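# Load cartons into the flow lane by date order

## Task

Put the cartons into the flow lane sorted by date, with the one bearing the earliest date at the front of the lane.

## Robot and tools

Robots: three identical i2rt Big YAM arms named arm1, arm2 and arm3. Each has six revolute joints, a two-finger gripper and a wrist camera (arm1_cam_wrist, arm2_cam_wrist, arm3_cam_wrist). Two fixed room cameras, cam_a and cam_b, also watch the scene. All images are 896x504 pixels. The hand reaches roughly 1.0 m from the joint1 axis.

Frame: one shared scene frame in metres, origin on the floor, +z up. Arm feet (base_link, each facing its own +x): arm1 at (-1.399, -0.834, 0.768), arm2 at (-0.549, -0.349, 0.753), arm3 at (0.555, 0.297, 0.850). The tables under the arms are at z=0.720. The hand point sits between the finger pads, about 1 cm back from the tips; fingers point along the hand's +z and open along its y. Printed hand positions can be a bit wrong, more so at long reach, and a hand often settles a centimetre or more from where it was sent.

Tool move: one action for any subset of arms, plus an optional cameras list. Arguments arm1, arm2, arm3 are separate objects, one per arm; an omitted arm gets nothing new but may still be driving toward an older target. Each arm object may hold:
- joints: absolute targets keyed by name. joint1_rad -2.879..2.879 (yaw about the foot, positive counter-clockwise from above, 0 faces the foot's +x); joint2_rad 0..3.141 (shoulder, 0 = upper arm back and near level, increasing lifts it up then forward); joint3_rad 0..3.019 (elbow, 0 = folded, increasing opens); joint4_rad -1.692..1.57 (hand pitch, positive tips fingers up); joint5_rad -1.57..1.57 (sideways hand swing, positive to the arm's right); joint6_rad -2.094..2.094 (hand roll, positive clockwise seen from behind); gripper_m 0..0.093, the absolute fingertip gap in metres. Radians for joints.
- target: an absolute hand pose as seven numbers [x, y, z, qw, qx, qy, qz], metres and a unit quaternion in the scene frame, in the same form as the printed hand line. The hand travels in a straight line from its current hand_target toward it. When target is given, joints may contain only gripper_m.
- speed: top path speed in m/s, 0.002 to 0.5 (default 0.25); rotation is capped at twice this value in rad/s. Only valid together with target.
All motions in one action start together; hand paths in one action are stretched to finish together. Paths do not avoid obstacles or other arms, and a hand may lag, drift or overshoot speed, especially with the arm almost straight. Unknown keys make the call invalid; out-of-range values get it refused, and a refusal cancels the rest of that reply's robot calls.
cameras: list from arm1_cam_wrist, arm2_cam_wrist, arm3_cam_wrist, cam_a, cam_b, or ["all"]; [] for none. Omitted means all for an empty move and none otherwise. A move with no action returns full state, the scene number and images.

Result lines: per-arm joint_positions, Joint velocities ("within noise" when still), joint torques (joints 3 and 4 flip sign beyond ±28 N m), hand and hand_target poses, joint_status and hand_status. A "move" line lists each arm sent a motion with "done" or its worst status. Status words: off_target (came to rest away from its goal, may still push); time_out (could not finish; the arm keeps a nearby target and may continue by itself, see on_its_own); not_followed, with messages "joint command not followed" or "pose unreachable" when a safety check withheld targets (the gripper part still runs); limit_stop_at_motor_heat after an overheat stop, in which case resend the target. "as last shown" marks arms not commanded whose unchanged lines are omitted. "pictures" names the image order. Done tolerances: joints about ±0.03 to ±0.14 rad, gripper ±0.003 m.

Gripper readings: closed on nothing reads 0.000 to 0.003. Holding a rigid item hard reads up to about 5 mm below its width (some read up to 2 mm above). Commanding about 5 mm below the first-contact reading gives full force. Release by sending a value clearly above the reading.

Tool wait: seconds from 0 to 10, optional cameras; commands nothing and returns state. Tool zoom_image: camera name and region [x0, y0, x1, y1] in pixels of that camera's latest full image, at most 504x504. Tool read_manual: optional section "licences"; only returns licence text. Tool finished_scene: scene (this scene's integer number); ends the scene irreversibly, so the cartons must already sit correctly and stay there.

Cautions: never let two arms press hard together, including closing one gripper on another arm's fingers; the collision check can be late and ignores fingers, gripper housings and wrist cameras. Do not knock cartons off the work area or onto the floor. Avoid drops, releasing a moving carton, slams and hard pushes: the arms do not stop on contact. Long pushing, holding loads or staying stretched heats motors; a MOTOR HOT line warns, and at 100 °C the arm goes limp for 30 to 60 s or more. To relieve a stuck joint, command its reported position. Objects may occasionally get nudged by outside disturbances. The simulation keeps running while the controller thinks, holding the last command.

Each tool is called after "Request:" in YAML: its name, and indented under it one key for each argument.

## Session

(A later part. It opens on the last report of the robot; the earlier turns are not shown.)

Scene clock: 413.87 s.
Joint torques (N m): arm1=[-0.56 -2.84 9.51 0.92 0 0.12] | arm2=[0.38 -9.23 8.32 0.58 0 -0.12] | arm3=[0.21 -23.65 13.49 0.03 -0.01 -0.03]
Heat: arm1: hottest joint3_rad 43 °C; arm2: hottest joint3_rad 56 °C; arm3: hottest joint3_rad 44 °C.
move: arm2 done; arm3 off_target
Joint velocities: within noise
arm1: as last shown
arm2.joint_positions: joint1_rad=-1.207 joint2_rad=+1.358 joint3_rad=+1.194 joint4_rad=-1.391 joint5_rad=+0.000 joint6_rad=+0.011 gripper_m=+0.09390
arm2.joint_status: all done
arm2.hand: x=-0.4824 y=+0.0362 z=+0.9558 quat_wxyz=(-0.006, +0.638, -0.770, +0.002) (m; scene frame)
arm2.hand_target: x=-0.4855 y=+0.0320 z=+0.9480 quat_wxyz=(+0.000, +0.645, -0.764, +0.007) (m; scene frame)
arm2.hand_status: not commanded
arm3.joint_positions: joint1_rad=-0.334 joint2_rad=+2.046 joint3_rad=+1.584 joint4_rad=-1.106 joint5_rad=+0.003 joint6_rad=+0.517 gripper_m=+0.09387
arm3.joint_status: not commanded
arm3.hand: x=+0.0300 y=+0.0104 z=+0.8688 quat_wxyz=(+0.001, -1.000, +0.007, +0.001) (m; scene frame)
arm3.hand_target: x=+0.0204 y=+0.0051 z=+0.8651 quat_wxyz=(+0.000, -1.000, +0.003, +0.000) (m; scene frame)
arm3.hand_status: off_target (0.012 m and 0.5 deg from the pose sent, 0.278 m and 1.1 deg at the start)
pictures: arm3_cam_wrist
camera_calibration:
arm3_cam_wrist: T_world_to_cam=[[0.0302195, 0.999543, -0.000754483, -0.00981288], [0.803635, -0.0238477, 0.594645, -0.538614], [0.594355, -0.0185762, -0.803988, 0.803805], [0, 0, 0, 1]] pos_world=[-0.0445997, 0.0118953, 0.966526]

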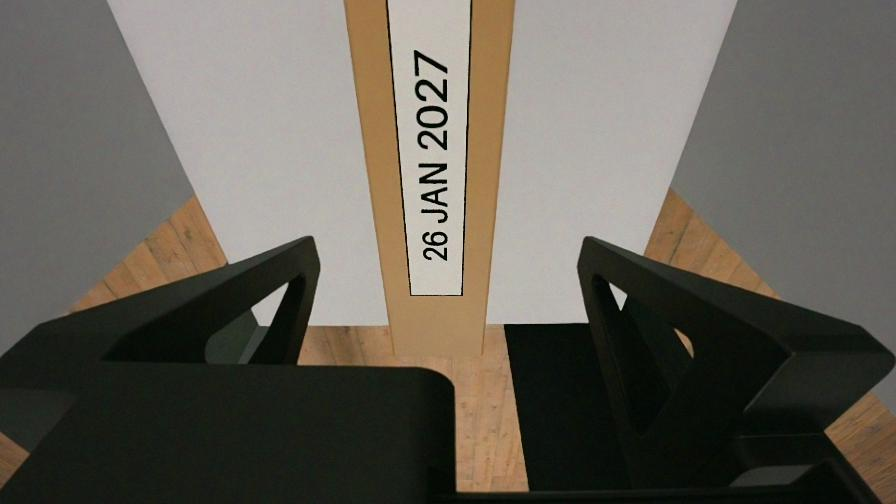

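Request:
move:
  arm3: {"target": [0.025, 0.0045, 0.776, 0, 1, -0.002, 0], "speed": 0.13}
  cameras: ["arm3_cam_wrist"]

Scene clock: 417.37 s.
Joint torques (N m): arm1=[-0.62 -2.78 9.51 0.92 0 0.11] | arm2=[0.32 -9.17 8.32 0.58 0 -0.12] | arm3=[0.38 -24.88 9.46 0.79 0 -0.02]
Heat: arm1: hottest joint3_rad 43 °C; arm2: hottest joint3_rad 55 °C; arm3: hottest joint3_rad 44 °C.
move: arm3 off_target
Joint velocities: within noise
arm1, arm2: as last shown
arm3.joint_positions: joint1_rad=-0.334 joint2_rad=+2.165 joint3_rad=+1.551 joint4_rad=-0.944 joint5_rad=+0.003 joint6_rad=+0.516 gripper_m=+0.09387
arm3.joint_status: not commanded
arm3.hand: x=+0.0237 y=+0.0069 z=+0.7894 quat_wxyz=(-0.002, -1.000, +0.007, +0.005) (m; scene frame)
arm3.hand_target: x=+0.0254 y=+0.0046 z=+0.7761 quat_wxyz=(+0.000, -1.000, +0.002, +0.000) (m; scene frame)
arm3.hand_status: off_target (0.014 m and 0.8 deg from the pose sent, 0.093 m and 0.6 deg at the start)
pictures: arm3_cam_wrist
camera_calibration:
arm3_cam_wrist: T_world_to_cam=[[0.0297984, 0.999538, -0.00597688, -0.00199614], [0.809009, -0.0206056, 0.587435, -0.480959], [0.587041, -0.02234, -0.809249, 0.748087], [0, 0, 0, 1]] pos_world=[-0.049998, 0.00879699, 0.88791]

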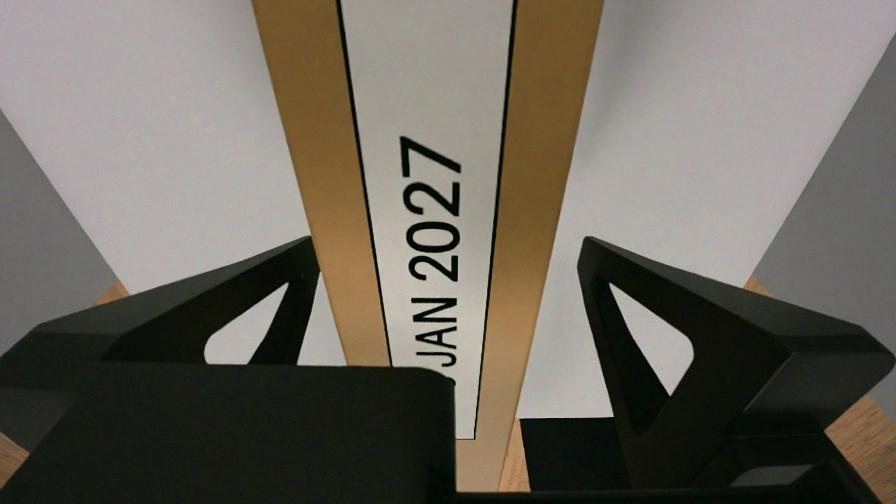

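Request:
move:
  arm3: {"joints": {"gripper_m": 0.055}}

Request:
move:
  arm3: {"target": [0.032, 0.008, 0.945, 0, 1, 0, 0], "speed": 0.2}
  cameras: ["arm3_cam_wrist"]

Scene clock: 425.83 s.
Joint torques (N m): arm1=[-0.5 -2.78 9.51 0.91 0 0.12] | arm2=[0.32 -9.29 8.32 0.57 0 -0.12] | arm3=[0.15 -24.94 9.37 0.65 0.11 -0.01]
Heat: arm1: hottest joint3_rad 43 °C; arm2: hottest joint3_rad 54 °C; arm3: hottest joint3_rad 44 °C.
move: arm3 off_target
Joint velocities: within noise
arm1, arm2: as last shown
arm3.joint_positions: joint1_rad=-0.334 joint2_rad=+2.165 joint3_rad=+1.551 joint4_rad=-0.943 joint5_rad=+0.000 joint6_rad=+0.516 gripper_m=+0.05857
arm3.joint_status: gripper_m off_target (ended at +0.05860, target +0.05500)
arm3.hand: x=+0.0237 y=+0.0060 z=+0.7894 quat_wxyz=(-0.003, -1.000, +0.007, +0.005) (m; scene frame)
arm3.hand_target: x=+0.0254 y=+0.0048 z=+0.7761 quat_wxyz=(+0.000, -1.000, +0.002, +0.000) (m; scene frame)
arm3.hand_status: not commanded
camera_calibration:
arm1_cam_wrist: T_world_to_cam=[[-0.9874, -0.157436, -0.0159939, -1.499], [-0.158239, 0.981277, 0.109798, 0.758301], [-0.00159183, 0.110946, -0.993825, 1.39571], [0, 0, 0, 1]] pos_world=[-1.3579, -1.13495, 1.27985]
arm2_cam_wrist: T_world_to_cam=[[0.983293, -0.180474, 0.0237352, 0.456189], [-0.162573, -0.812052, 0.560483, -0.576792], [-0.0818784, -0.554978, -0.827825, 0.894771], [0, 0, 0, 1]] pos_world=[-0.469077, 0.110524, 1.05317]
arm3_cam_wrist: T_world_to_cam=[[0.0293993, 0.999522, -0.00957017, 0.00177291], [0.809117, -0.018175, 0.587366, -0.480923], [0.586911, -0.0250115, -0.809265, 0.748102], [0, 0, 0, 1]] pos_world=[-0.0499982, 0.00819834, 0.887907]

Scene clock: 427.53 s.
Joint torques (N m): arm1=[-0.62 -2.73 9.51 0.94 0 0.12] | arm2=[0.38 -9.23 8.31 0.59 0 -0.12] | arm3=[0.5 -27.22 15.12 -0.1 0.09 -0.03]
Heat: arm1: hottest joint3_rad 43 °C; arm2: hottest joint3_rad 54 °C; arm3: hottest joint3_rad 44 °C.
move: arm3 off_target
Joint velocities: within noise
arm1, arm2: as last shown
arm3.joint_positions: joint1_rad=-0.334 joint2_rad=+1.979 joint3_rad=+1.613 joint4_rad=-1.260 joint5_rad=+0.001 joint6_rad=+0.516 gripper_m=+0.05854
arm3.joint_status: not commanded
arm3.hand: x=+0.0481 y=+0.0197 z=+0.9178 quat_wxyz=(+0.014, -1.000, +0.006, -0.025) (m; scene frame)
arm3.hand_target: x=+0.0333 y=+0.0087 z=+0.9454 quat_wxyz=(+0.000, -1.000, +0.000, +0.000) (m; scene frame)
arm3.hand_status: off_target (0.034 m and 3.4 deg from the pose sent, 0.156 m and 1.1 deg at the start)
pictures: arm3_cam_wrist
camera_calibration:
arm3_cam_wrist: T_world_to_cam=[[0.0280479, 0.999251, 0.0266446, -0.0446496], [0.771762, -0.0385876, 0.634739, -0.617152], [0.635292, 0.00276016, -0.772267, 0.801146], [0, 0, 0, 1]] pos_world=[-0.0314148, 0.0185905, 1.01162]

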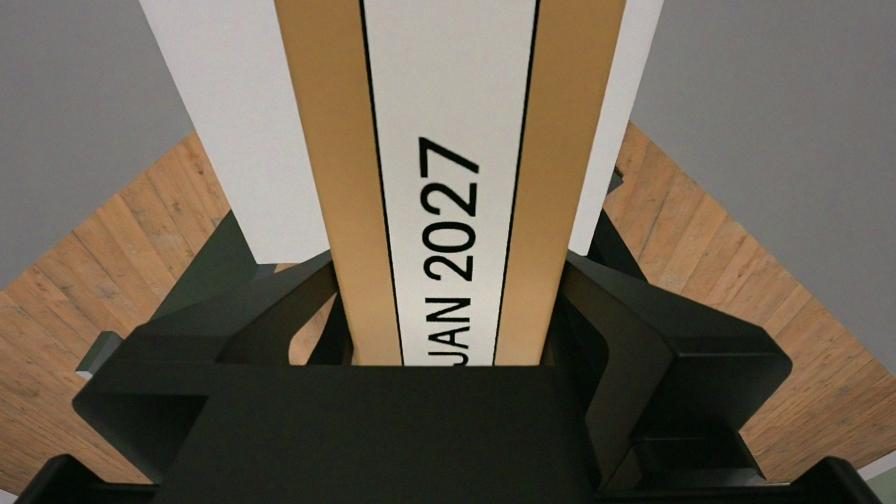

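Request:
move:
  arm3: {"target": [0.28, -0.02, 0.955, 0, 1, 0, 0], "speed": 0.25}

Request:
move:
  arm3: {"target": [0.472, -0.345, 0.9, 0.018, 1, 0, -0.04], "speed": 0.25}

Request:
move:
  arm3: {"target": [0.473, -0.3365, 0.82, 0.006, 1, 0, -0.044], "speed": 0.15}
  cameras: ["arm3_cam_wrist", "cam_b"]

Request:
zoom_image:
  camera: "cam_b"
  region: [310, 180, 560, 350]

Scene clock: 433.10 s.
Joint torques (N m): arm1=[-0.56 -2.84 9.5 0.92 -0.01 0.12] | arm2=[0.32 -9.23 8.34 0.59 0 -0.12] | arm3=[0.62 -19.08 10.55 0.61 0.19 0.15]
Heat: arm1: hottest joint3_rad 43 °C; arm2: hottest joint3_rad 53 °C; arm3: hottest joint3_rad 45 °C.
move: arm3 off_target
Joint velocities: within noise
arm1, arm2: as last shown
arm3.joint_positions: joint1_rad=+0.019 joint2_rad=+1.552 joint3_rad=+1.082 joint4_rad=-1.144 joint5_rad=-0.002 joint6_rad=+0.851 gripper_m=+0.05854
arm3.joint_status: not commanded
arm3.hand: x=+0.2837 y=-0.0136 z=+0.9413 quat_wxyz=(+0.016, -1.000, -0.002, -0.016) (m; scene frame)
arm3.hand_target: x=+0.2801 y=-0.0199 z=+0.9550 quat_wxyz=(+0.000, -1.000, +0.000, +0.000) (m; scene frame)
arm3.hand_status: off_target (0.016 m and 2.6 deg from the pose sent, 0.238 m and 3.4 deg at the start)
camera_calibration:
arm1_cam_wrist: T_world_to_cam=[[-0.9874, -0.157436, -0.0159939, -1.499], [-0.158239, 0.981277, 0.109798, 0.758301], [-0.00159183, 0.110946, -0.993825, 1.39571], [0, 0, 0, 1]] pos_world=[-1.3579, -1.13495, 1.27985]
arm2_cam_wrist: T_world_to_cam=[[0.983293, -0.180474, 0.0237352, 0.456189], [-0.162573, -0.812052, 0.560483, -0.576792], [-0.0818784, -0.554978, -0.827825, 0.894771], [0, 0, 0, 1]] pos_world=[-0.469077, 0.110524, 1.05317]
arm3_cam_wrist: T_world_to_cam=[[0.0107517, 0.999502, 0.0296714, -0.0164948], [0.78397, -0.0268451, 0.620218, -0.80476], [0.620705, 0.0165931, -0.783868, 0.685035], [0, 0, 0, 1]] pos_world=[0.20588, -0.0164841, 1.03659]

Scene clock: 435.67 s.
Joint torques (N m): arm1=[-0.56 -2.78 9.52 0.94 0 0.12] | arm2=[0.32 -9.23 8.34 0.57 0 -0.12] | arm3=[-0.21 -27.34 15.64 -0.02 0.3 0.15]
Heat: arm1: hottest joint3_rad 43 °C; arm2: hottest joint3_rad 53 °C; arm3: hottest joint3_rad 45 °C.
move: arm3 off_target
Joint velocities: within noise
arm1.joint_positions: joint1_rad=+0.617 joint2_rad=+0.796 joint3_rad=+1.196 joint4_rad=-1.398 joint5_rad=+0.001 joint6_rad=-0.008 gripper_m=+0.09394
arm1.joint_status: not commanded
arm1.hand: x=-1.3610 y=-1.1239 z=+1.1568 quat_wxyz=(-0.211, -0.629, -0.725, +0.184) (m; scene frame)
arm1.hand_target: x=-1.3654 y=-1.1254 z=+1.1575 quat_wxyz=(-0.210, -0.638, -0.718, +0.184) (m; scene frame)
arm1.hand_status: not commanded
arm2: as last shown
arm3.joint_positions: joint1_rad=+0.630 joint2_rad=+2.104 joint3_rad=+1.714 joint4_rad=-1.181 joint5_rad=+0.074 joint6_rad=+1.454 gripper_m=+0.05854
arm3.joint_status: not commanded
arm3.hand: x=+0.4761 y=-0.3236 z=+0.8812 quat_wxyz=(+0.004, -0.999, -0.006, +0.036) (m; scene frame)
arm3.hand_target: x=+0.4722 y=-0.3437 z=+0.9004 quat_wxyz=(-0.018, -0.999, +0.000, +0.040) (m; scene frame)
arm3.hand_status: off_target (0.029 m and 2.7 deg from the pose sent, 0.383 m and 7.5 deg at the start)
camera_calibration:
arm1_cam_wrist: T_world_to_cam=[[-0.9874, -0.157436, -0.0159939, -1.499], [-0.158239, 0.981277, 0.109798, 0.758301], [-0.00159183, 0.110946, -0.993825, 1.39571], [0, 0, 0, 1]] pos_world=[-1.3579, -1.13495, 1.27985]
arm2_cam_wrist: T_world_to_cam=[[0.983293, -0.180474, 0.0237352, 0.456189], [-0.162573, -0.812052, 0.560483, -0.576792], [-0.0818784, -0.554978, -0.827825, 0.894771], [0, 0, 0, 1]] pos_world=[-0.469077, 0.110524, 1.05317]
arm3_cam_wrist: T_world_to_cam=[[0.00326467, 0.999979, 0.00566619, 0.31795], [0.843719, -0.00579594, 0.536753, -0.874664], [0.536775, 0.00302835, -0.84372, 0.611871], [0, 0, 0, 1]] pos_world=[0.408496, -0.324865, 0.983926]

Scene clock: 437.07 s.
Joint torques (N m): arm1=[-0.56 -2.78 9.51 0.88 0 0.12] | arm2=[0.38 -9.23 8.32 0.58 0 -0.12] | arm3=[0.15 -29.8 10.77 0.61 0.3 0.14]
Heat: arm1: hottest joint3_rad 43 °C; arm2: hottest joint3_rad 53 °C; arm3: hottest joint3_rad 45 °C.
move: arm3 off_target
Joint velocities: within noise
arm1, arm2: as last shown
arm3.joint_positions: joint1_rad=+0.630 joint2_rad=+2.206 joint3_rad=+1.679 joint4_rad=-1.058 joint5_rad=+0.084 joint6_rad=+1.458 gripper_m=+0.05854
arm3.joint_status: not commanded
arm3.hand: x=+0.4743 y=-0.3254 z=+0.8075 quat_wxyz=(+0.012, -0.999, -0.005, +0.040) (m; scene frame)
arm3.hand_target: x=+0.4731 y=-0.3363 z=+0.8203 quat_wxyz=(-0.006, -0.999, +0.000, +0.044) (m; scene frame)
arm3.hand_status: off_target (0.017 m and 2.2 deg from the pose sent, 0.063 m and 1.7 deg at the start)
pictures: arm3_cam_wrist, cam_b
camera_calibration:
arm3_cam_wrist: T_world_to_cam=[[0.00705007, 0.999773, 0.0200818, 0.306634], [0.848416, -0.0166098, 0.52907, -0.833148], [0.529284, 0.0133077, -0.848341, 0.561314], [0, 0, 0, 1]] pos_world=[0.407599, -0.327873, 0.910822]

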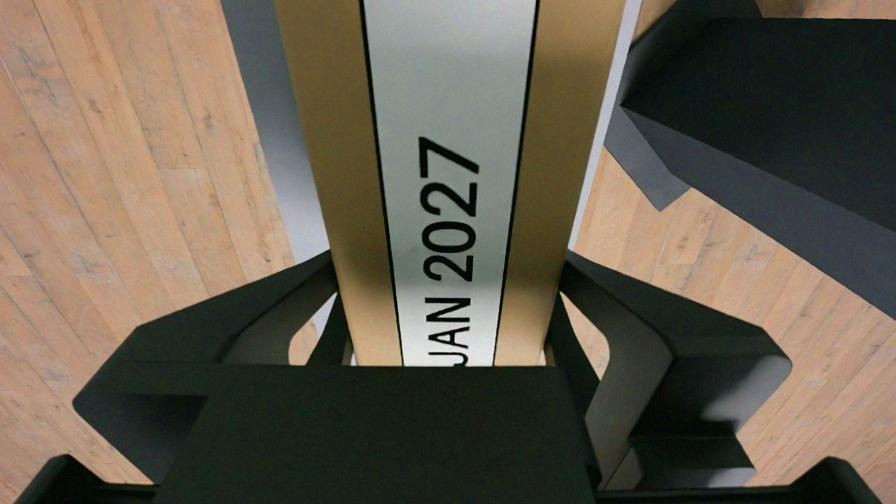

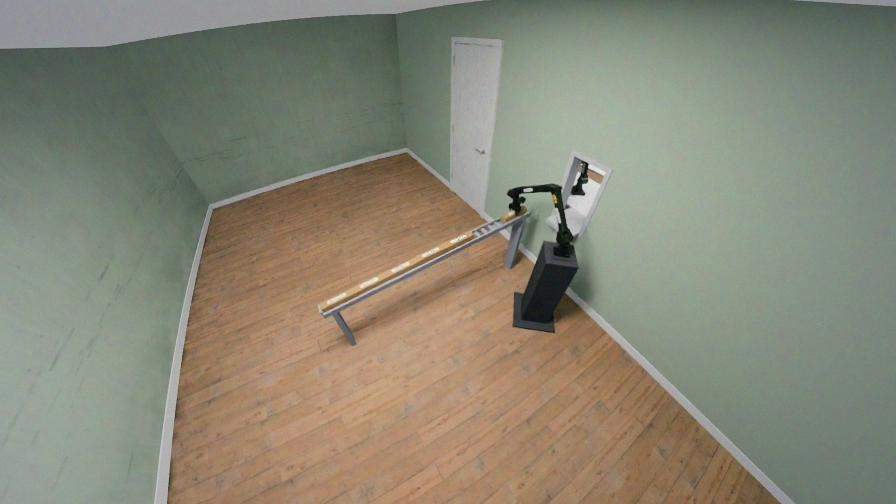

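Scaled by 2.016 from the camera's 896x504 image, which has a finer 1280x720 frame.

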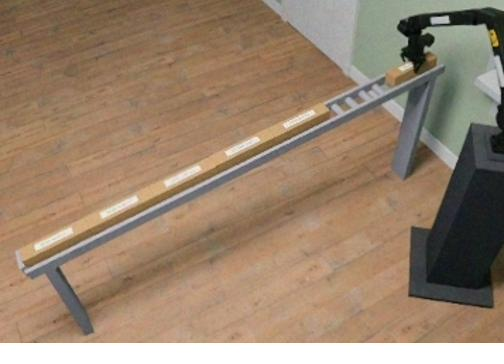

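Request:
move:
  arm3: {"target": [0.474, -0.339, 0.81, 0.006, 1, 0, -0.045], "speed": 0.1}
  cameras: ["arm3_cam_wrist"]

Scene clock: 444.67 s.
Joint torques (N m): arm1=[-0.56 -2.78 9.51 0.92 0 0.12] | arm2=[0.32 -9.23 8.32 0.58 0 -0.12] | arm3=[0.32 -27.75 11.21 0.69 0.32 0.15]
Heat: arm1: hottest joint3_rad 43 °C; arm2: hottest joint3_rad 52 °C; arm3: hottest joint3_rad 45 °C.
move: arm3 off_target
Joint velocities: within noise
arm1, arm2: as last shown
arm3.joint_positions: joint1_rad=+0.630 joint2_rad=+2.207 joint3_rad=+1.679 joint4_rad=-1.045 joint5_rad=+0.086 joint6_rad=+1.460 gripper_m=+0.05854
arm3.joint_status: not commanded
arm3.hand: x=+0.4737 y=-0.3285 z=+0.8072 quat_wxyz=(+0.006, -0.999, -0.003, +0.042) (m; scene frame)
arm3.hand_target: x=+0.4741 y=-0.3388 z=+0.8101 quat_wxyz=(-0.006, -0.999, +0.000, +0.045) (m; scene frame)
arm3.hand_status: off_target (0.011 m and 1.4 deg from the pose sent, 0.014 m and 2.2 deg at the start)
pictures: arm3_cam_wrist
camera_calibration:
arm3_cam_wrist: T_world_to_cam=[[0.00933011, 0.999928, 0.00749491, 0.318924], [0.85008, -0.0118784, 0.526519, -0.829712], [0.526571, 0.0014588, -0.85013, 0.560314], [0, 0, 0, 1]] pos_world=[0.407301, -0.329575, 0.910809]

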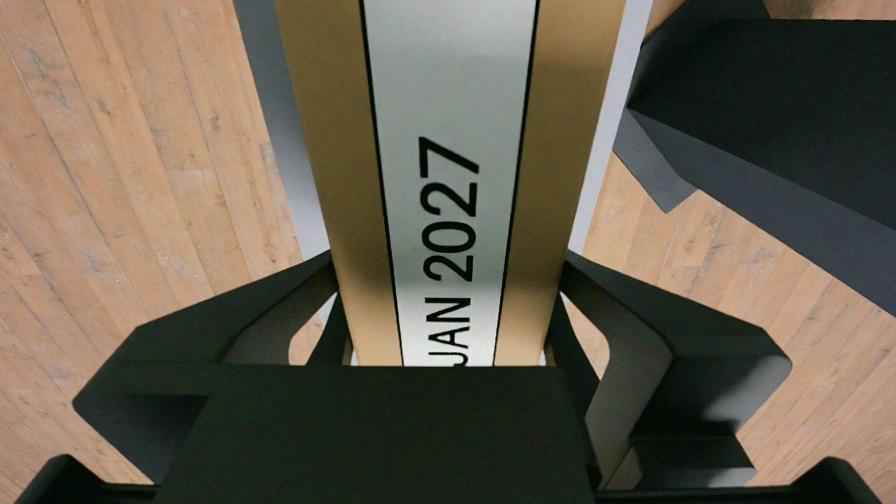

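Request:
move:
  arm3: {"target": [0.474, -0.34, 0.797, 0.005, 1, 0, -0.045], "speed": 0.06}
  cameras: ["arm3_cam_wrist"]

Scene clock: 448.23 s.
Joint torques (N m): arm1=[-0.56 -2.78 9.51 0.92 0 0.12] | arm2=[0.38 -9.17 8.31 0.58 0 -0.12] | arm3=[0.44 -26.99 11.17 0.64 0.24 0.14]
Heat: arm1: hottest joint3_rad 43 °C; arm2: hottest joint3_rad 52 °C; arm3: hottest joint3_rad 45 °C.
move: arm3 done
Joint velocities: within noise
arm1: as last shown
arm2.joint_positions: joint1_rad=-1.207 joint2_rad=+1.358 joint3_rad=+1.194 joint4_rad=-1.391 joint5_rad=+0.000 joint6_rad=+0.011 gripper_m=+0.09390
arm2.joint_status: not commanded
arm2.hand: x=-0.4824 y=+0.0362 z=+0.9558 quat_wxyz=(-0.006, +0.638, -0.770, +0.002) (m; scene frame)
arm2.hand_target: x=-0.4855 y=+0.0320 z=+0.9480 quat_wxyz=(+0.000, +0.645, -0.764, +0.007) (m; scene frame)
arm2.hand_status: not commanded
arm3.joint_positions: joint1_rad=+0.630 joint2_rad=+2.221 joint3_rad=+1.679 joint4_rad=-1.026 joint5_rad=+0.089 joint6_rad=+1.462 gripper_m=+0.05853
arm3.joint_status: not commanded
arm3.hand: x=+0.4730 y=-0.3305 z=+0.7982 quat_wxyz=(+0.004, -0.999, -0.002, +0.043) (m; scene frame)
arm3.hand_target: x=+0.4741 y=-0.3399 z=+0.7973 quat_wxyz=(-0.005, -0.999, +0.000, +0.045) (m; scene frame)
arm3.hand_status: done (0.010 m and 1.0 deg from the pose sent, 0.015 m and 1.3 deg at the start)
pictures: arm3_cam_wrist
camera_calibration:
arm3_cam_wrist: T_world_to_cam=[[0.012044, 0.999922, 0.00336622, 0.322914], [0.851697, -0.0120223, 0.523896, -0.823177], [0.523896, -0.00344278, -0.851775, 0.553937], [0, 0, 0, 1]] pos_world=[0.407003, -0.330878, 0.902002]

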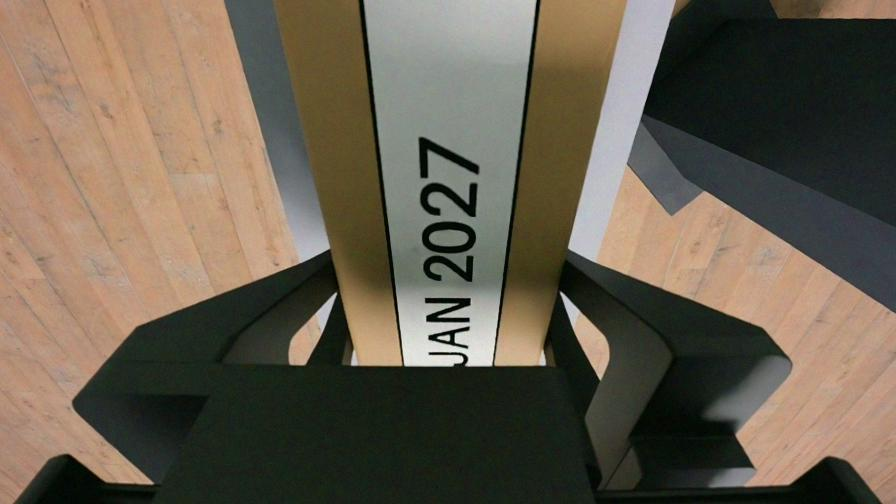

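Request:
move:
  arm3: {"target": [0.474, -0.338, 0.785, 0.005, 1, 0, -0.045], "speed": 0.06}

Request:
move:
  arm3: {"target": [0.474, -0.326, 0.793, 0.004, 1, 0, -0.045], "speed": 0.06}
  cameras: ["arm3_cam_wrist"]

Scene clock: 450.87 s.
Joint torques (N m): arm1=[-0.62 -2.78 9.51 0.94 0 0.12] | arm2=[0.32 -9.23 8.32 0.58 0 -0.12] | arm3=[0.32 -26.34 9.95 0.9 0.23 0.11]
Heat: arm1: hottest joint3_rad 43 °C; arm2: hottest joint3_rad 52 °C; arm3: hottest joint3_rad 45 °C.
move: arm3 off_target
Joint velocities: within noise
arm1, arm2: as last shown
arm3.joint_positions: joint1_rad=+0.630 joint2_rad=+2.223 joint3_rad=+1.679 joint4_rad=-1.007 joint5_rad=+0.089 joint6_rad=+1.464 gripper_m=+0.05853
arm3.joint_status: not commanded
arm3.hand: x=+0.4726 y=-0.3350 z=+0.7975 quat_wxyz=(-0.006, -0.999, -0.001, +0.044) (m; scene frame)
arm3.hand_target: x=+0.4741 y=-0.3378 z=+0.7852 quat_wxyz=(-0.005, -0.999, +0.000, +0.045) (m; scene frame)
arm3.hand_status: off_target (0.013 m and 0.1 deg from the pose sent, 0.015 m and 1.0 deg at the start)
camera_calibration:
arm1_cam_wrist: T_world_to_cam=[[-0.9874, -0.157436, -0.0159939, -1.499], [-0.158239, 0.981277, 0.109798, 0.758301], [-0.00159183, 0.110946, -0.993825, 1.39571], [0, 0, 0, 1]] pos_world=[-1.3579, -1.13495, 1.27985]
arm2_cam_wrist: T_world_to_cam=[[0.983293, -0.180474, 0.0237352, 0.456189], [-0.162573, -0.812052, 0.560483, -0.576792], [-0.0818784, -0.554978, -0.827825, 0.894771], [0, 0, 0, 1]] pos_world=[-0.469077, 0.110524, 1.05317]
arm3_cam_wrist: T_world_to_cam=[[0.0131931, 0.999801, -0.0149564, 0.341529], [0.852682, -0.00343669, 0.522419, -0.818889], [0.522264, -0.0196453, -0.852558, 0.549612], [0, 0, 0, 1]] pos_world=[0.406704, -0.333478, 0.901487]

Scene clock: 451.83 s.
Joint torques (N m): arm1=[-0.56 -2.84 9.51 0.91 -0.01 0.12] | arm2=[0.32 -9.23 8.32 0.57 0 -0.12] | arm3=[0.03 -28.63 8.01 0.34 0.23 0.09]
Heat: arm1: hottest joint3_rad 43 °C; arm2: hottest joint3_rad 52 °C; arm3: hottest joint3_rad 45 °C.
move: arm3 done
Joint velocities: within noise
arm1, arm2: as last shown
arm3.joint_positions: joint1_rad=+0.630 joint2_rad=+2.213 joint3_rad=+1.655 joint4_rad=-0.983 joint5_rad=+0.089 joint6_rad=+1.464 gripper_m=+0.05853
arm3.joint_status: not commanded
arm3.hand: x=+0.4729 y=-0.3320 z=+0.7956 quat_wxyz=(-0.010, -0.999, -0.001, +0.045) (m; scene frame)
arm3.hand_target: x=+0.4741 y=-0.3260 z=+0.7930 quat_wxyz=(-0.004, -0.999, +0.000, +0.045) (m; scene frame)
arm3.hand_status: done (0.007 m and 0.7 deg from the pose sent, 0.010 m and 0.2 deg at the start)
pictures: arm3_cam_wrist
camera_calibration:
arm3_cam_wrist: T_world_to_cam=[[0.0132504, 0.999613, -0.0244701, 0.345968], [0.853156, 0.00146082, 0.521655, -0.816112], [0.521488, -0.0277889, -0.852806, 0.545711], [0, 0, 0, 1]] pos_world=[0.407104, -0.329478, 0.89958]

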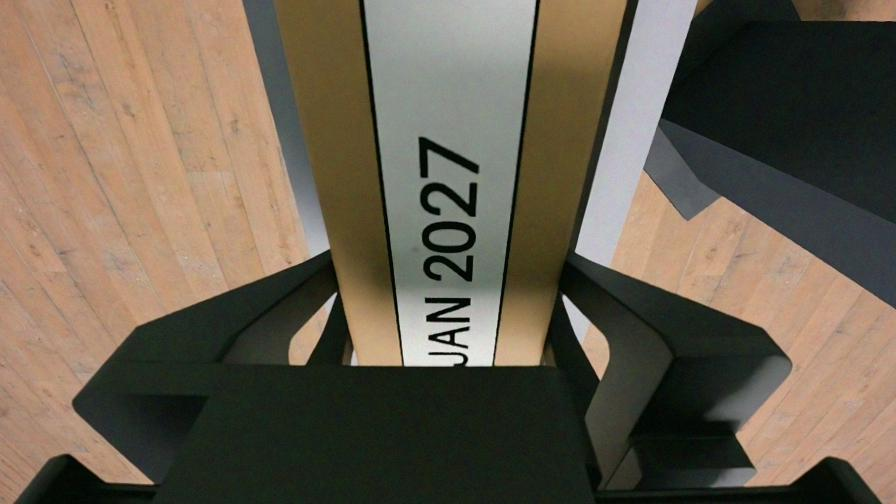

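Request:
move:
  arm3: {"target": [0.474, -0.3235, 0.794, 0.003, 1, 0, -0.045], "speed": 0.05}

Request:
move:
  arm3: {"joints": {"gripper_m": 0.094}}
  cameras: ["arm3_cam_wrist", "cam_b"]

Request:
zoom_image:
  camera: "cam_b"
  region: [310, 180, 560, 350]

Scene clock: 464.73 s.
Joint torques (N m): arm1=[-0.56 -2.9 9.51 0.91 0 0.11] | arm2=[0.32 -9.23 8.32 0.58 0 -0.12] | arm3=[0.21 -28.63 8.08 0.24 0.25 0.09]
Heat: arm1: hottest joint3_rad 43 °C; arm2: hottest joint3_rad 51 °C; arm3: hottest joint2_rad 43 °C.
move: arm3 done
Joint velocities: within noise
arm1, arm2: as last shown
arm3.joint_positions: joint1_rad=+0.630 joint2_rad=+2.208 joint3_rad=+1.646 joint4_rad=-0.982 joint5_rad=+0.089 joint6_rad=+1.464 gripper_m=+0.05853
arm3.joint_status: not commanded
arm3.hand: x=+0.4732 y=-0.3289 z=+0.7956 quat_wxyz=(-0.008, -0.999, -0.001, +0.045) (m; scene frame)
arm3.hand_target: x=+0.4741 y=-0.3235 z=+0.7940 quat_wxyz=(-0.003, -0.999, +0.000, +0.045) (m; scene frame)
arm3.hand_status: done (0.006 m and 0.6 deg from the pose sent, 0.009 m and 0.8 deg at the start)
camera_calibration:
arm1_cam_wrist: T_world_to_cam=[[-0.9874, -0.157436, -0.0159939, -1.499], [-0.158239, 0.981277, 0.109798, 0.758301], [-0.00159183, 0.110946, -0.993825, 1.39571], [0, 0, 0, 1]] pos_world=[-1.3579, -1.13495, 1.27985]
arm2_cam_wrist: T_world_to_cam=[[0.983293, -0.180474, 0.0237352, 0.456189], [-0.162573, -0.812052, 0.560483, -0.576792], [-0.0818784, -0.554978, -0.827825, 0.894771], [0, 0, 0, 1]] pos_world=[-0.469077, 0.110524, 1.05317]
arm3_cam_wrist: T_world_to_cam=[[0.0132021, 0.999699, -0.0206577, 0.339882], [0.852978, -0.000479021, 0.521946, -0.817145], [0.52178, -0.0245113, -0.852728, 0.54643], [0, 0, 0, 1]] pos_world=[0.407404, -0.326778, 0.899483]

Scene clock: 465.40 s.
Joint torques (N m): arm1=[-0.56 -2.78 9.5 0.92 -0.01 0.11] | arm2=[0.38 -9.29 8.32 0.58 0 -0.11] | arm3=[0.32 -28.45 8.91 0.23 0.26 0.1]
Heat: arm1: hottest joint3_rad 43 °C; arm2: hottest joint3_rad 51 °C; arm3: hottest joint2_rad 43 °C.
move: arm3 done
Joint velocities: within noise
arm1, arm2: as last shown
arm3.joint_positions: joint1_rad=+0.630 joint2_rad=+2.207 joint3_rad=+1.636 joint4_rad=-0.982 joint5_rad=+0.089 joint6_rad=+1.464 gripper_m=+0.09380
arm3.joint_status: all done
arm3.hand: x=+0.4737 y=-0.3246 z=+0.7928 quat_wxyz=(-0.004, -0.999, -0.001, +0.044) (m; scene frame)
arm3.hand_target: x=+0.4741 y=-0.3236 z=+0.7941 quat_wxyz=(-0.003, -0.999, +0.000, +0.045) (m; scene frame)
arm3.hand_status: not commanded
pictures: arm3_cam_wrist, cam_b
camera_calibration:
arm3_cam_wrist: T_world_to_cam=[[0.0132571, 0.999846, -0.0115391, 0.328269], [0.852486, -0.00527054, 0.522724, -0.818073], [0.522582, -0.0167668, -0.852424, 0.545827], [0, 0, 0, 1]] pos_world=[0.407804, -0.323379, 0.89669]

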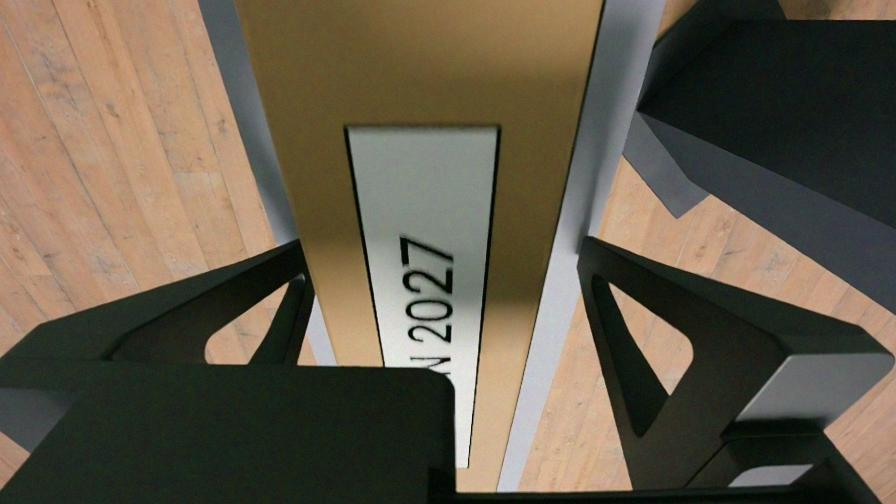

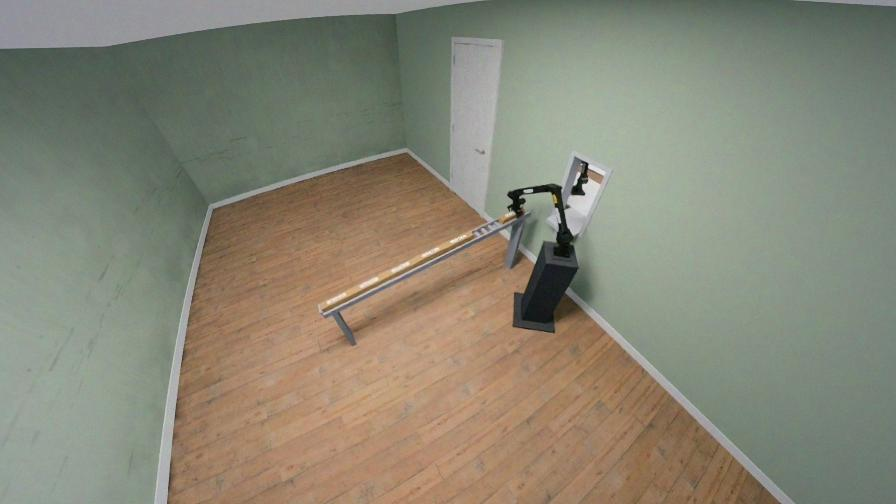

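Scaled by 2.016 from the camera's 896x504 image, which has a finer 1280x720 frame.

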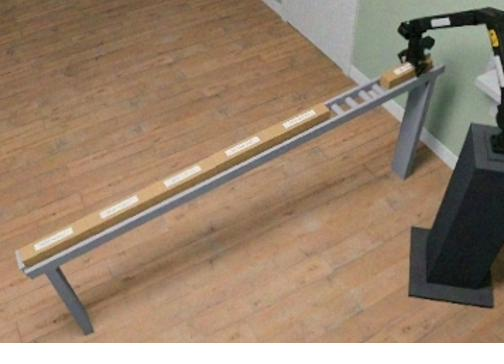

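Released. Retreat arm3 upward while the carton rolls into the queue.

Request:
move:
  arm3: {"target": [0.462, -0.325, 0.95, 0, 1, 0, -0.045], "speed": 0.2}

Request:
wait:
  seconds: 2
  cameras: ["cam_b"]

Request:
zoom_image:
  camera: "cam_b"
  region: [310, 180, 560, 350]

Scene clock: 469.50 s.
Joint torques (N m): arm1=[-0.62 -2.84 9.5 0.92 -0.01 0.12] | arm2=[0.32 -9.17 8.32 0.59 0 -0.12] | arm3=[-0.73 -25.7 14.04 -0.05 0.25 -0.02]
Heat: arm1: hottest joint3_rad 43 °C; arm2: hottest joint3_rad 51 °C; arm3: hottest joint2_rad 44 °C.
move: arm3 off_target
Joint velocities: within noise
arm1.joint_positions: joint1_rad=+0.617 joint2_rad=+0.796 joint3_rad=+1.196 joint4_rad=-1.398 joint5_rad=+0.001 joint6_rad=-0.008 gripper_m=+0.09394
arm1.joint_status: not commanded
arm1.hand: x=-1.3610 y=-1.1239 z=+1.1568 quat_wxyz=(-0.211, -0.629, -0.725, +0.184) (m; scene frame)
arm1.hand_target: x=-1.3654 y=-1.1254 z=+1.1575 quat_wxyz=(-0.210, -0.638, -0.718, +0.184) (m; scene frame)
arm1.hand_status: not commanded
arm2: as last shown
arm3.joint_positions: joint1_rad=+0.623 joint2_rad=+2.031 joint3_rad=+1.764 joint4_rad=-1.308 joint5_rad=+0.090 joint6_rad=+1.458 gripper_m=+0.09387
arm3.joint_status: not commanded
arm3.hand: x=+0.4699 y=-0.3152 z=+0.9436 quat_wxyz=(+0.007, -0.999, -0.001, +0.043) (m; scene frame)
arm3.hand_target: x=+0.4621 y=-0.3246 z=+0.9501 quat_wxyz=(+0.000, -0.999, +0.000, +0.045) (m; scene frame)
arm3.hand_status: off_target (0.014 m and 0.8 deg from the pose sent, 0.158 m and 0.5 deg at the start)
camera_calibration:
arm1_cam_wrist: T_world_to_cam=[[-0.9874, -0.157436, -0.0159939, -1.499], [-0.158239, 0.981277, 0.109798, 0.758301], [-0.00159183, 0.110946, -0.993825, 1.39571], [0, 0, 0, 1]] pos_world=[-1.3579, -1.13495, 1.27985]
arm2_cam_wrist: T_world_to_cam=[[0.983293, -0.180474, 0.0237352, 0.456189], [-0.162573, -0.812052, 0.560483, -0.576792], [-0.0818784, -0.554978, -0.827825, 0.894771], [0, 0, 0, 1]] pos_world=[-0.469077, 0.110524, 1.05317]
arm3_cam_wrist: T_world_to_cam=[[0.0139323, 0.99985, 0.0103277, 0.29979], [0.851649, -0.017278, 0.523827, -0.898109], [0.523927, 0.00149749, -0.851762, 0.680998], [0, 0, 0, 1]] pos_world=[0.403904, -0.316282, 1.04741]

Scene clock: 471.50 s.
Joint torques (N m): arm1=[-0.62 -2.84 9.52 0.92 0 0.12] | arm2=[0.32 -9.23 8.29 0.57 0 -0.12] | arm3=[-1.08 -25.99 14.04 -0.08 0.25 -0.03]
Heat: arm1: hottest joint3_rad 43 °C; arm2: hottest joint3_rad 51 °C; arm3: hottest joint2_rad 44 °C.
Joint velocities: within noise
arm1.joint_positions: joint1_rad=+0.617 joint2_rad=+0.796 joint3_rad=+1.196 joint4_rad=-1.398 joint5_rad=+0.001 joint6_rad=-0.008 gripper_m=+0.09394
arm1.joint_status: not commanded
arm1.hand: x=-1.3610 y=-1.1239 z=+1.1568 quat_wxyz=(-0.211, -0.629, -0.725, +0.184) (m; scene frame)
arm1.hand_target: x=-1.3654 y=-1.1254 z=+1.1575 quat_wxyz=(-0.210, -0.638, -0.718, +0.184) (m; scene frame)
arm1.hand_status: not commanded
arm2.joint_positions: joint1_rad=-1.207 joint2_rad=+1.358 joint3_rad=+1.194 joint4_rad=-1.391 joint5_rad=+0.000 joint6_rad=+0.011 gripper_m=+0.09390
arm2.joint_status: not commanded
arm2.hand: x=-0.4824 y=+0.0362 z=+0.9558 quat_wxyz=(-0.006, +0.638, -0.770, +0.002) (m; scene frame)
arm2.hand_target: x=-0.4855 y=+0.0320 z=+0.9480 quat_wxyz=(+0.000, +0.645, -0.764, +0.007) (m; scene frame)
arm2.hand_status: not commanded
arm3.joint_positions: joint1_rad=+0.623 joint2_rad=+2.031 joint3_rad=+1.764 joint4_rad=-1.308 joint5_rad=+0.090 joint6_rad=+1.457 gripper_m=+0.09387
arm3.joint_status: not commanded
arm3.hand: x=+0.4699 y=-0.3152 z=+0.9436 quat_wxyz=(+0.007, -0.999, -0.001, +0.043) (m; scene frame)
arm3.hand_target: x=+0.4621 y=-0.3246 z=+0.9501 quat_wxyz=(+0.000, -0.999, +0.000, +0.045) (m; scene frame)
arm3.hand_status: off_target (0.014 m and 0.8 deg from the pose sent, 0.158 m and 0.5 deg at the start)
wait: 2.00 s; at rest by 0.27 s
pictures: cam_b

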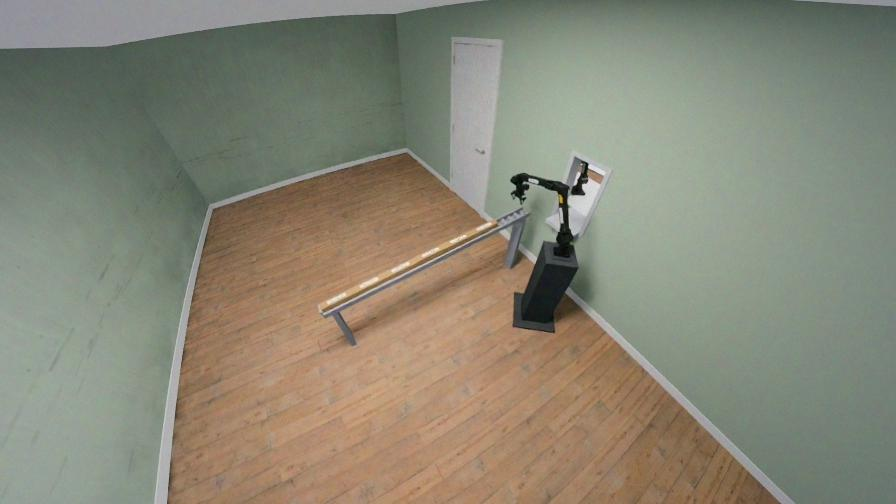

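Scaled by 2.016 from the camera's 896x504 image, which has a finer 1280x720 frame.

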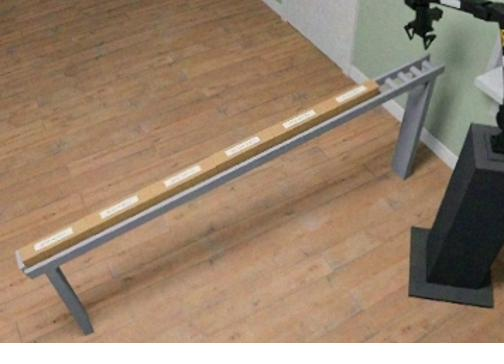

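Request:
wait:
  seconds: 0.1
  cameras: ["cam_a", "arm1_cam_wrist"]

Request:
zoom_image:
  camera: "cam_b"
  region: [310, 200, 530, 330]

Scene clock: 475.57 s.
Joint torques (N m): arm1=[-0.62 -2.84 9.51 0.91 0 0.12] | arm2=[0.32 -9.23 8.34 0.59 -0.01 -0.12] | arm3=[-0.73 -25.7 14.06 -0.06 0.26 -0.02]
Heat: arm1: hottest joint3_rad 43 °C; arm2: hottest joint3_rad 51 °C; arm3: hottest joint3_rad 45 °C.
Joint velocities: within noise
arm1.joint_positions: joint1_rad=+0.617 joint2_rad=+0.796 joint3_rad=+1.196 joint4_rad=-1.398 joint5_rad=+0.001 joint6_rad=-0.008 gripper_m=+0.09394
arm1.joint_status: not commanded
arm1.hand: x=-1.3610 y=-1.1239 z=+1.1568 quat_wxyz=(-0.211, -0.629, -0.725, +0.184) (m; scene frame)
arm1.hand_target: x=-1.3654 y=-1.1254 z=+1.1575 quat_wxyz=(-0.210, -0.638, -0.718, +0.184) (m; scene frame)
arm1.hand_status: not commanded
arm2.joint_positions: joint1_rad=-1.207 joint2_rad=+1.358 joint3_rad=+1.194 joint4_rad=-1.391 joint5_rad=+0.000 joint6_rad=+0.011 gripper_m=+0.09390
arm2.joint_status: not commanded
arm2.hand: x=-0.4824 y=+0.0362 z=+0.9558 quat_wxyz=(-0.006, +0.638, -0.770, +0.002) (m; scene frame)
arm2.hand_target: x=-0.4855 y=+0.0320 z=+0.9480 quat_wxyz=(+0.000, +0.645, -0.764, +0.007) (m; scene frame)
arm2.hand_status: not commanded
arm3.joint_positions: joint1_rad=+0.623 joint2_rad=+2.031 joint3_rad=+1.764 joint4_rad=-1.308 joint5_rad=+0.090 joint6_rad=+1.457 gripper_m=+0.09387
arm3.joint_status: not commanded
arm3.hand: x=+0.4699 y=-0.3152 z=+0.9436 quat_wxyz=(+0.007, -0.999, -0.001, +0.043) (m; scene frame)
arm3.hand_target: x=+0.4621 y=-0.3246 z=+0.9501 quat_wxyz=(+0.000, -0.999, +0.000, +0.045) (m; scene frame)
arm3.hand_status: off_target (0.014 m and 0.8 deg from the pose sent, 0.158 m and 0.5 deg at the start)
wait: 0.10 s; at rest from the start
pictures: arm1_cam_wrist, cam_a
camera_calibration:
arm1_cam_wrist: T_world_to_cam=[[-0.9874, -0.157436, -0.0159939, -1.499], [-0.158239, 0.981277, 0.109798, 0.758301], [-0.00159183, 0.110946, -0.993825, 1.39571], [0, 0, 0, 1]] pos_world=[-1.3579, -1.13495, 1.27985]

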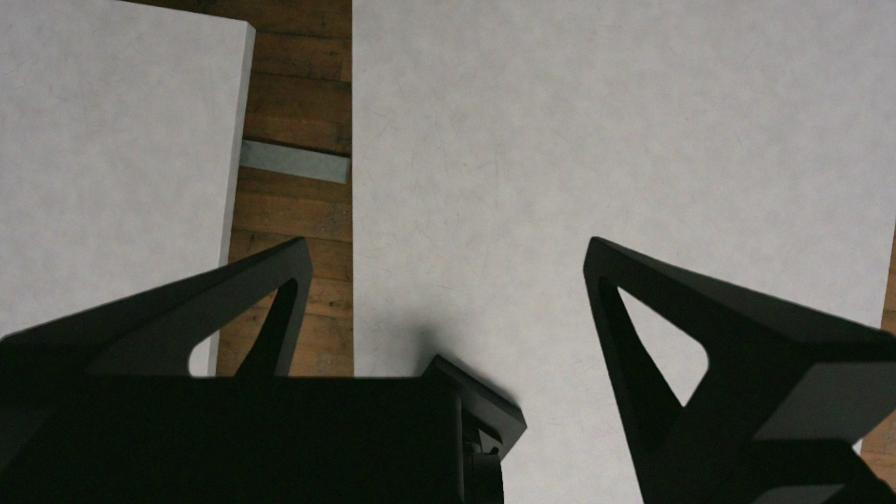

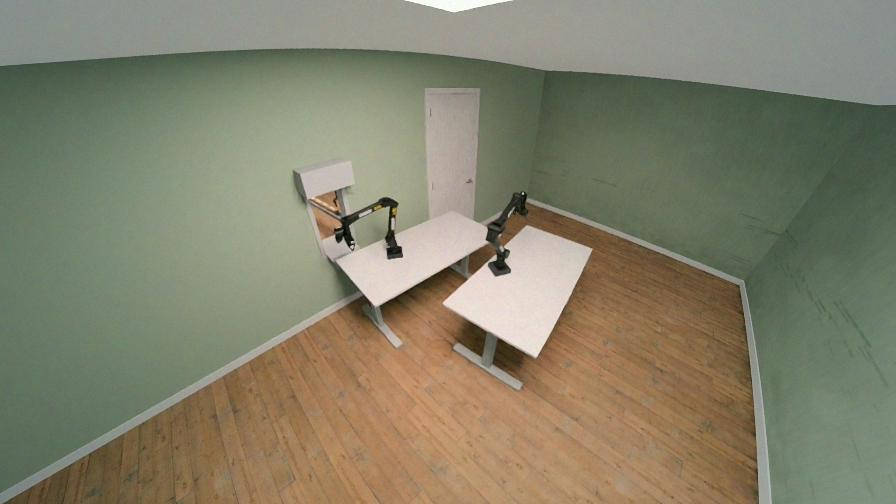

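This scene's latest camera images include none from cam_b. They are from: arm1_cam_wrist, cam_a. cam_b's image comes with the result of a call that names it in "cameras".

Both tables are empty and all six cartons are queued in the lane in date order. I'm finishing the scene.

Request:
finished_scene:
  scene: 2

The scene is finished: the task was done.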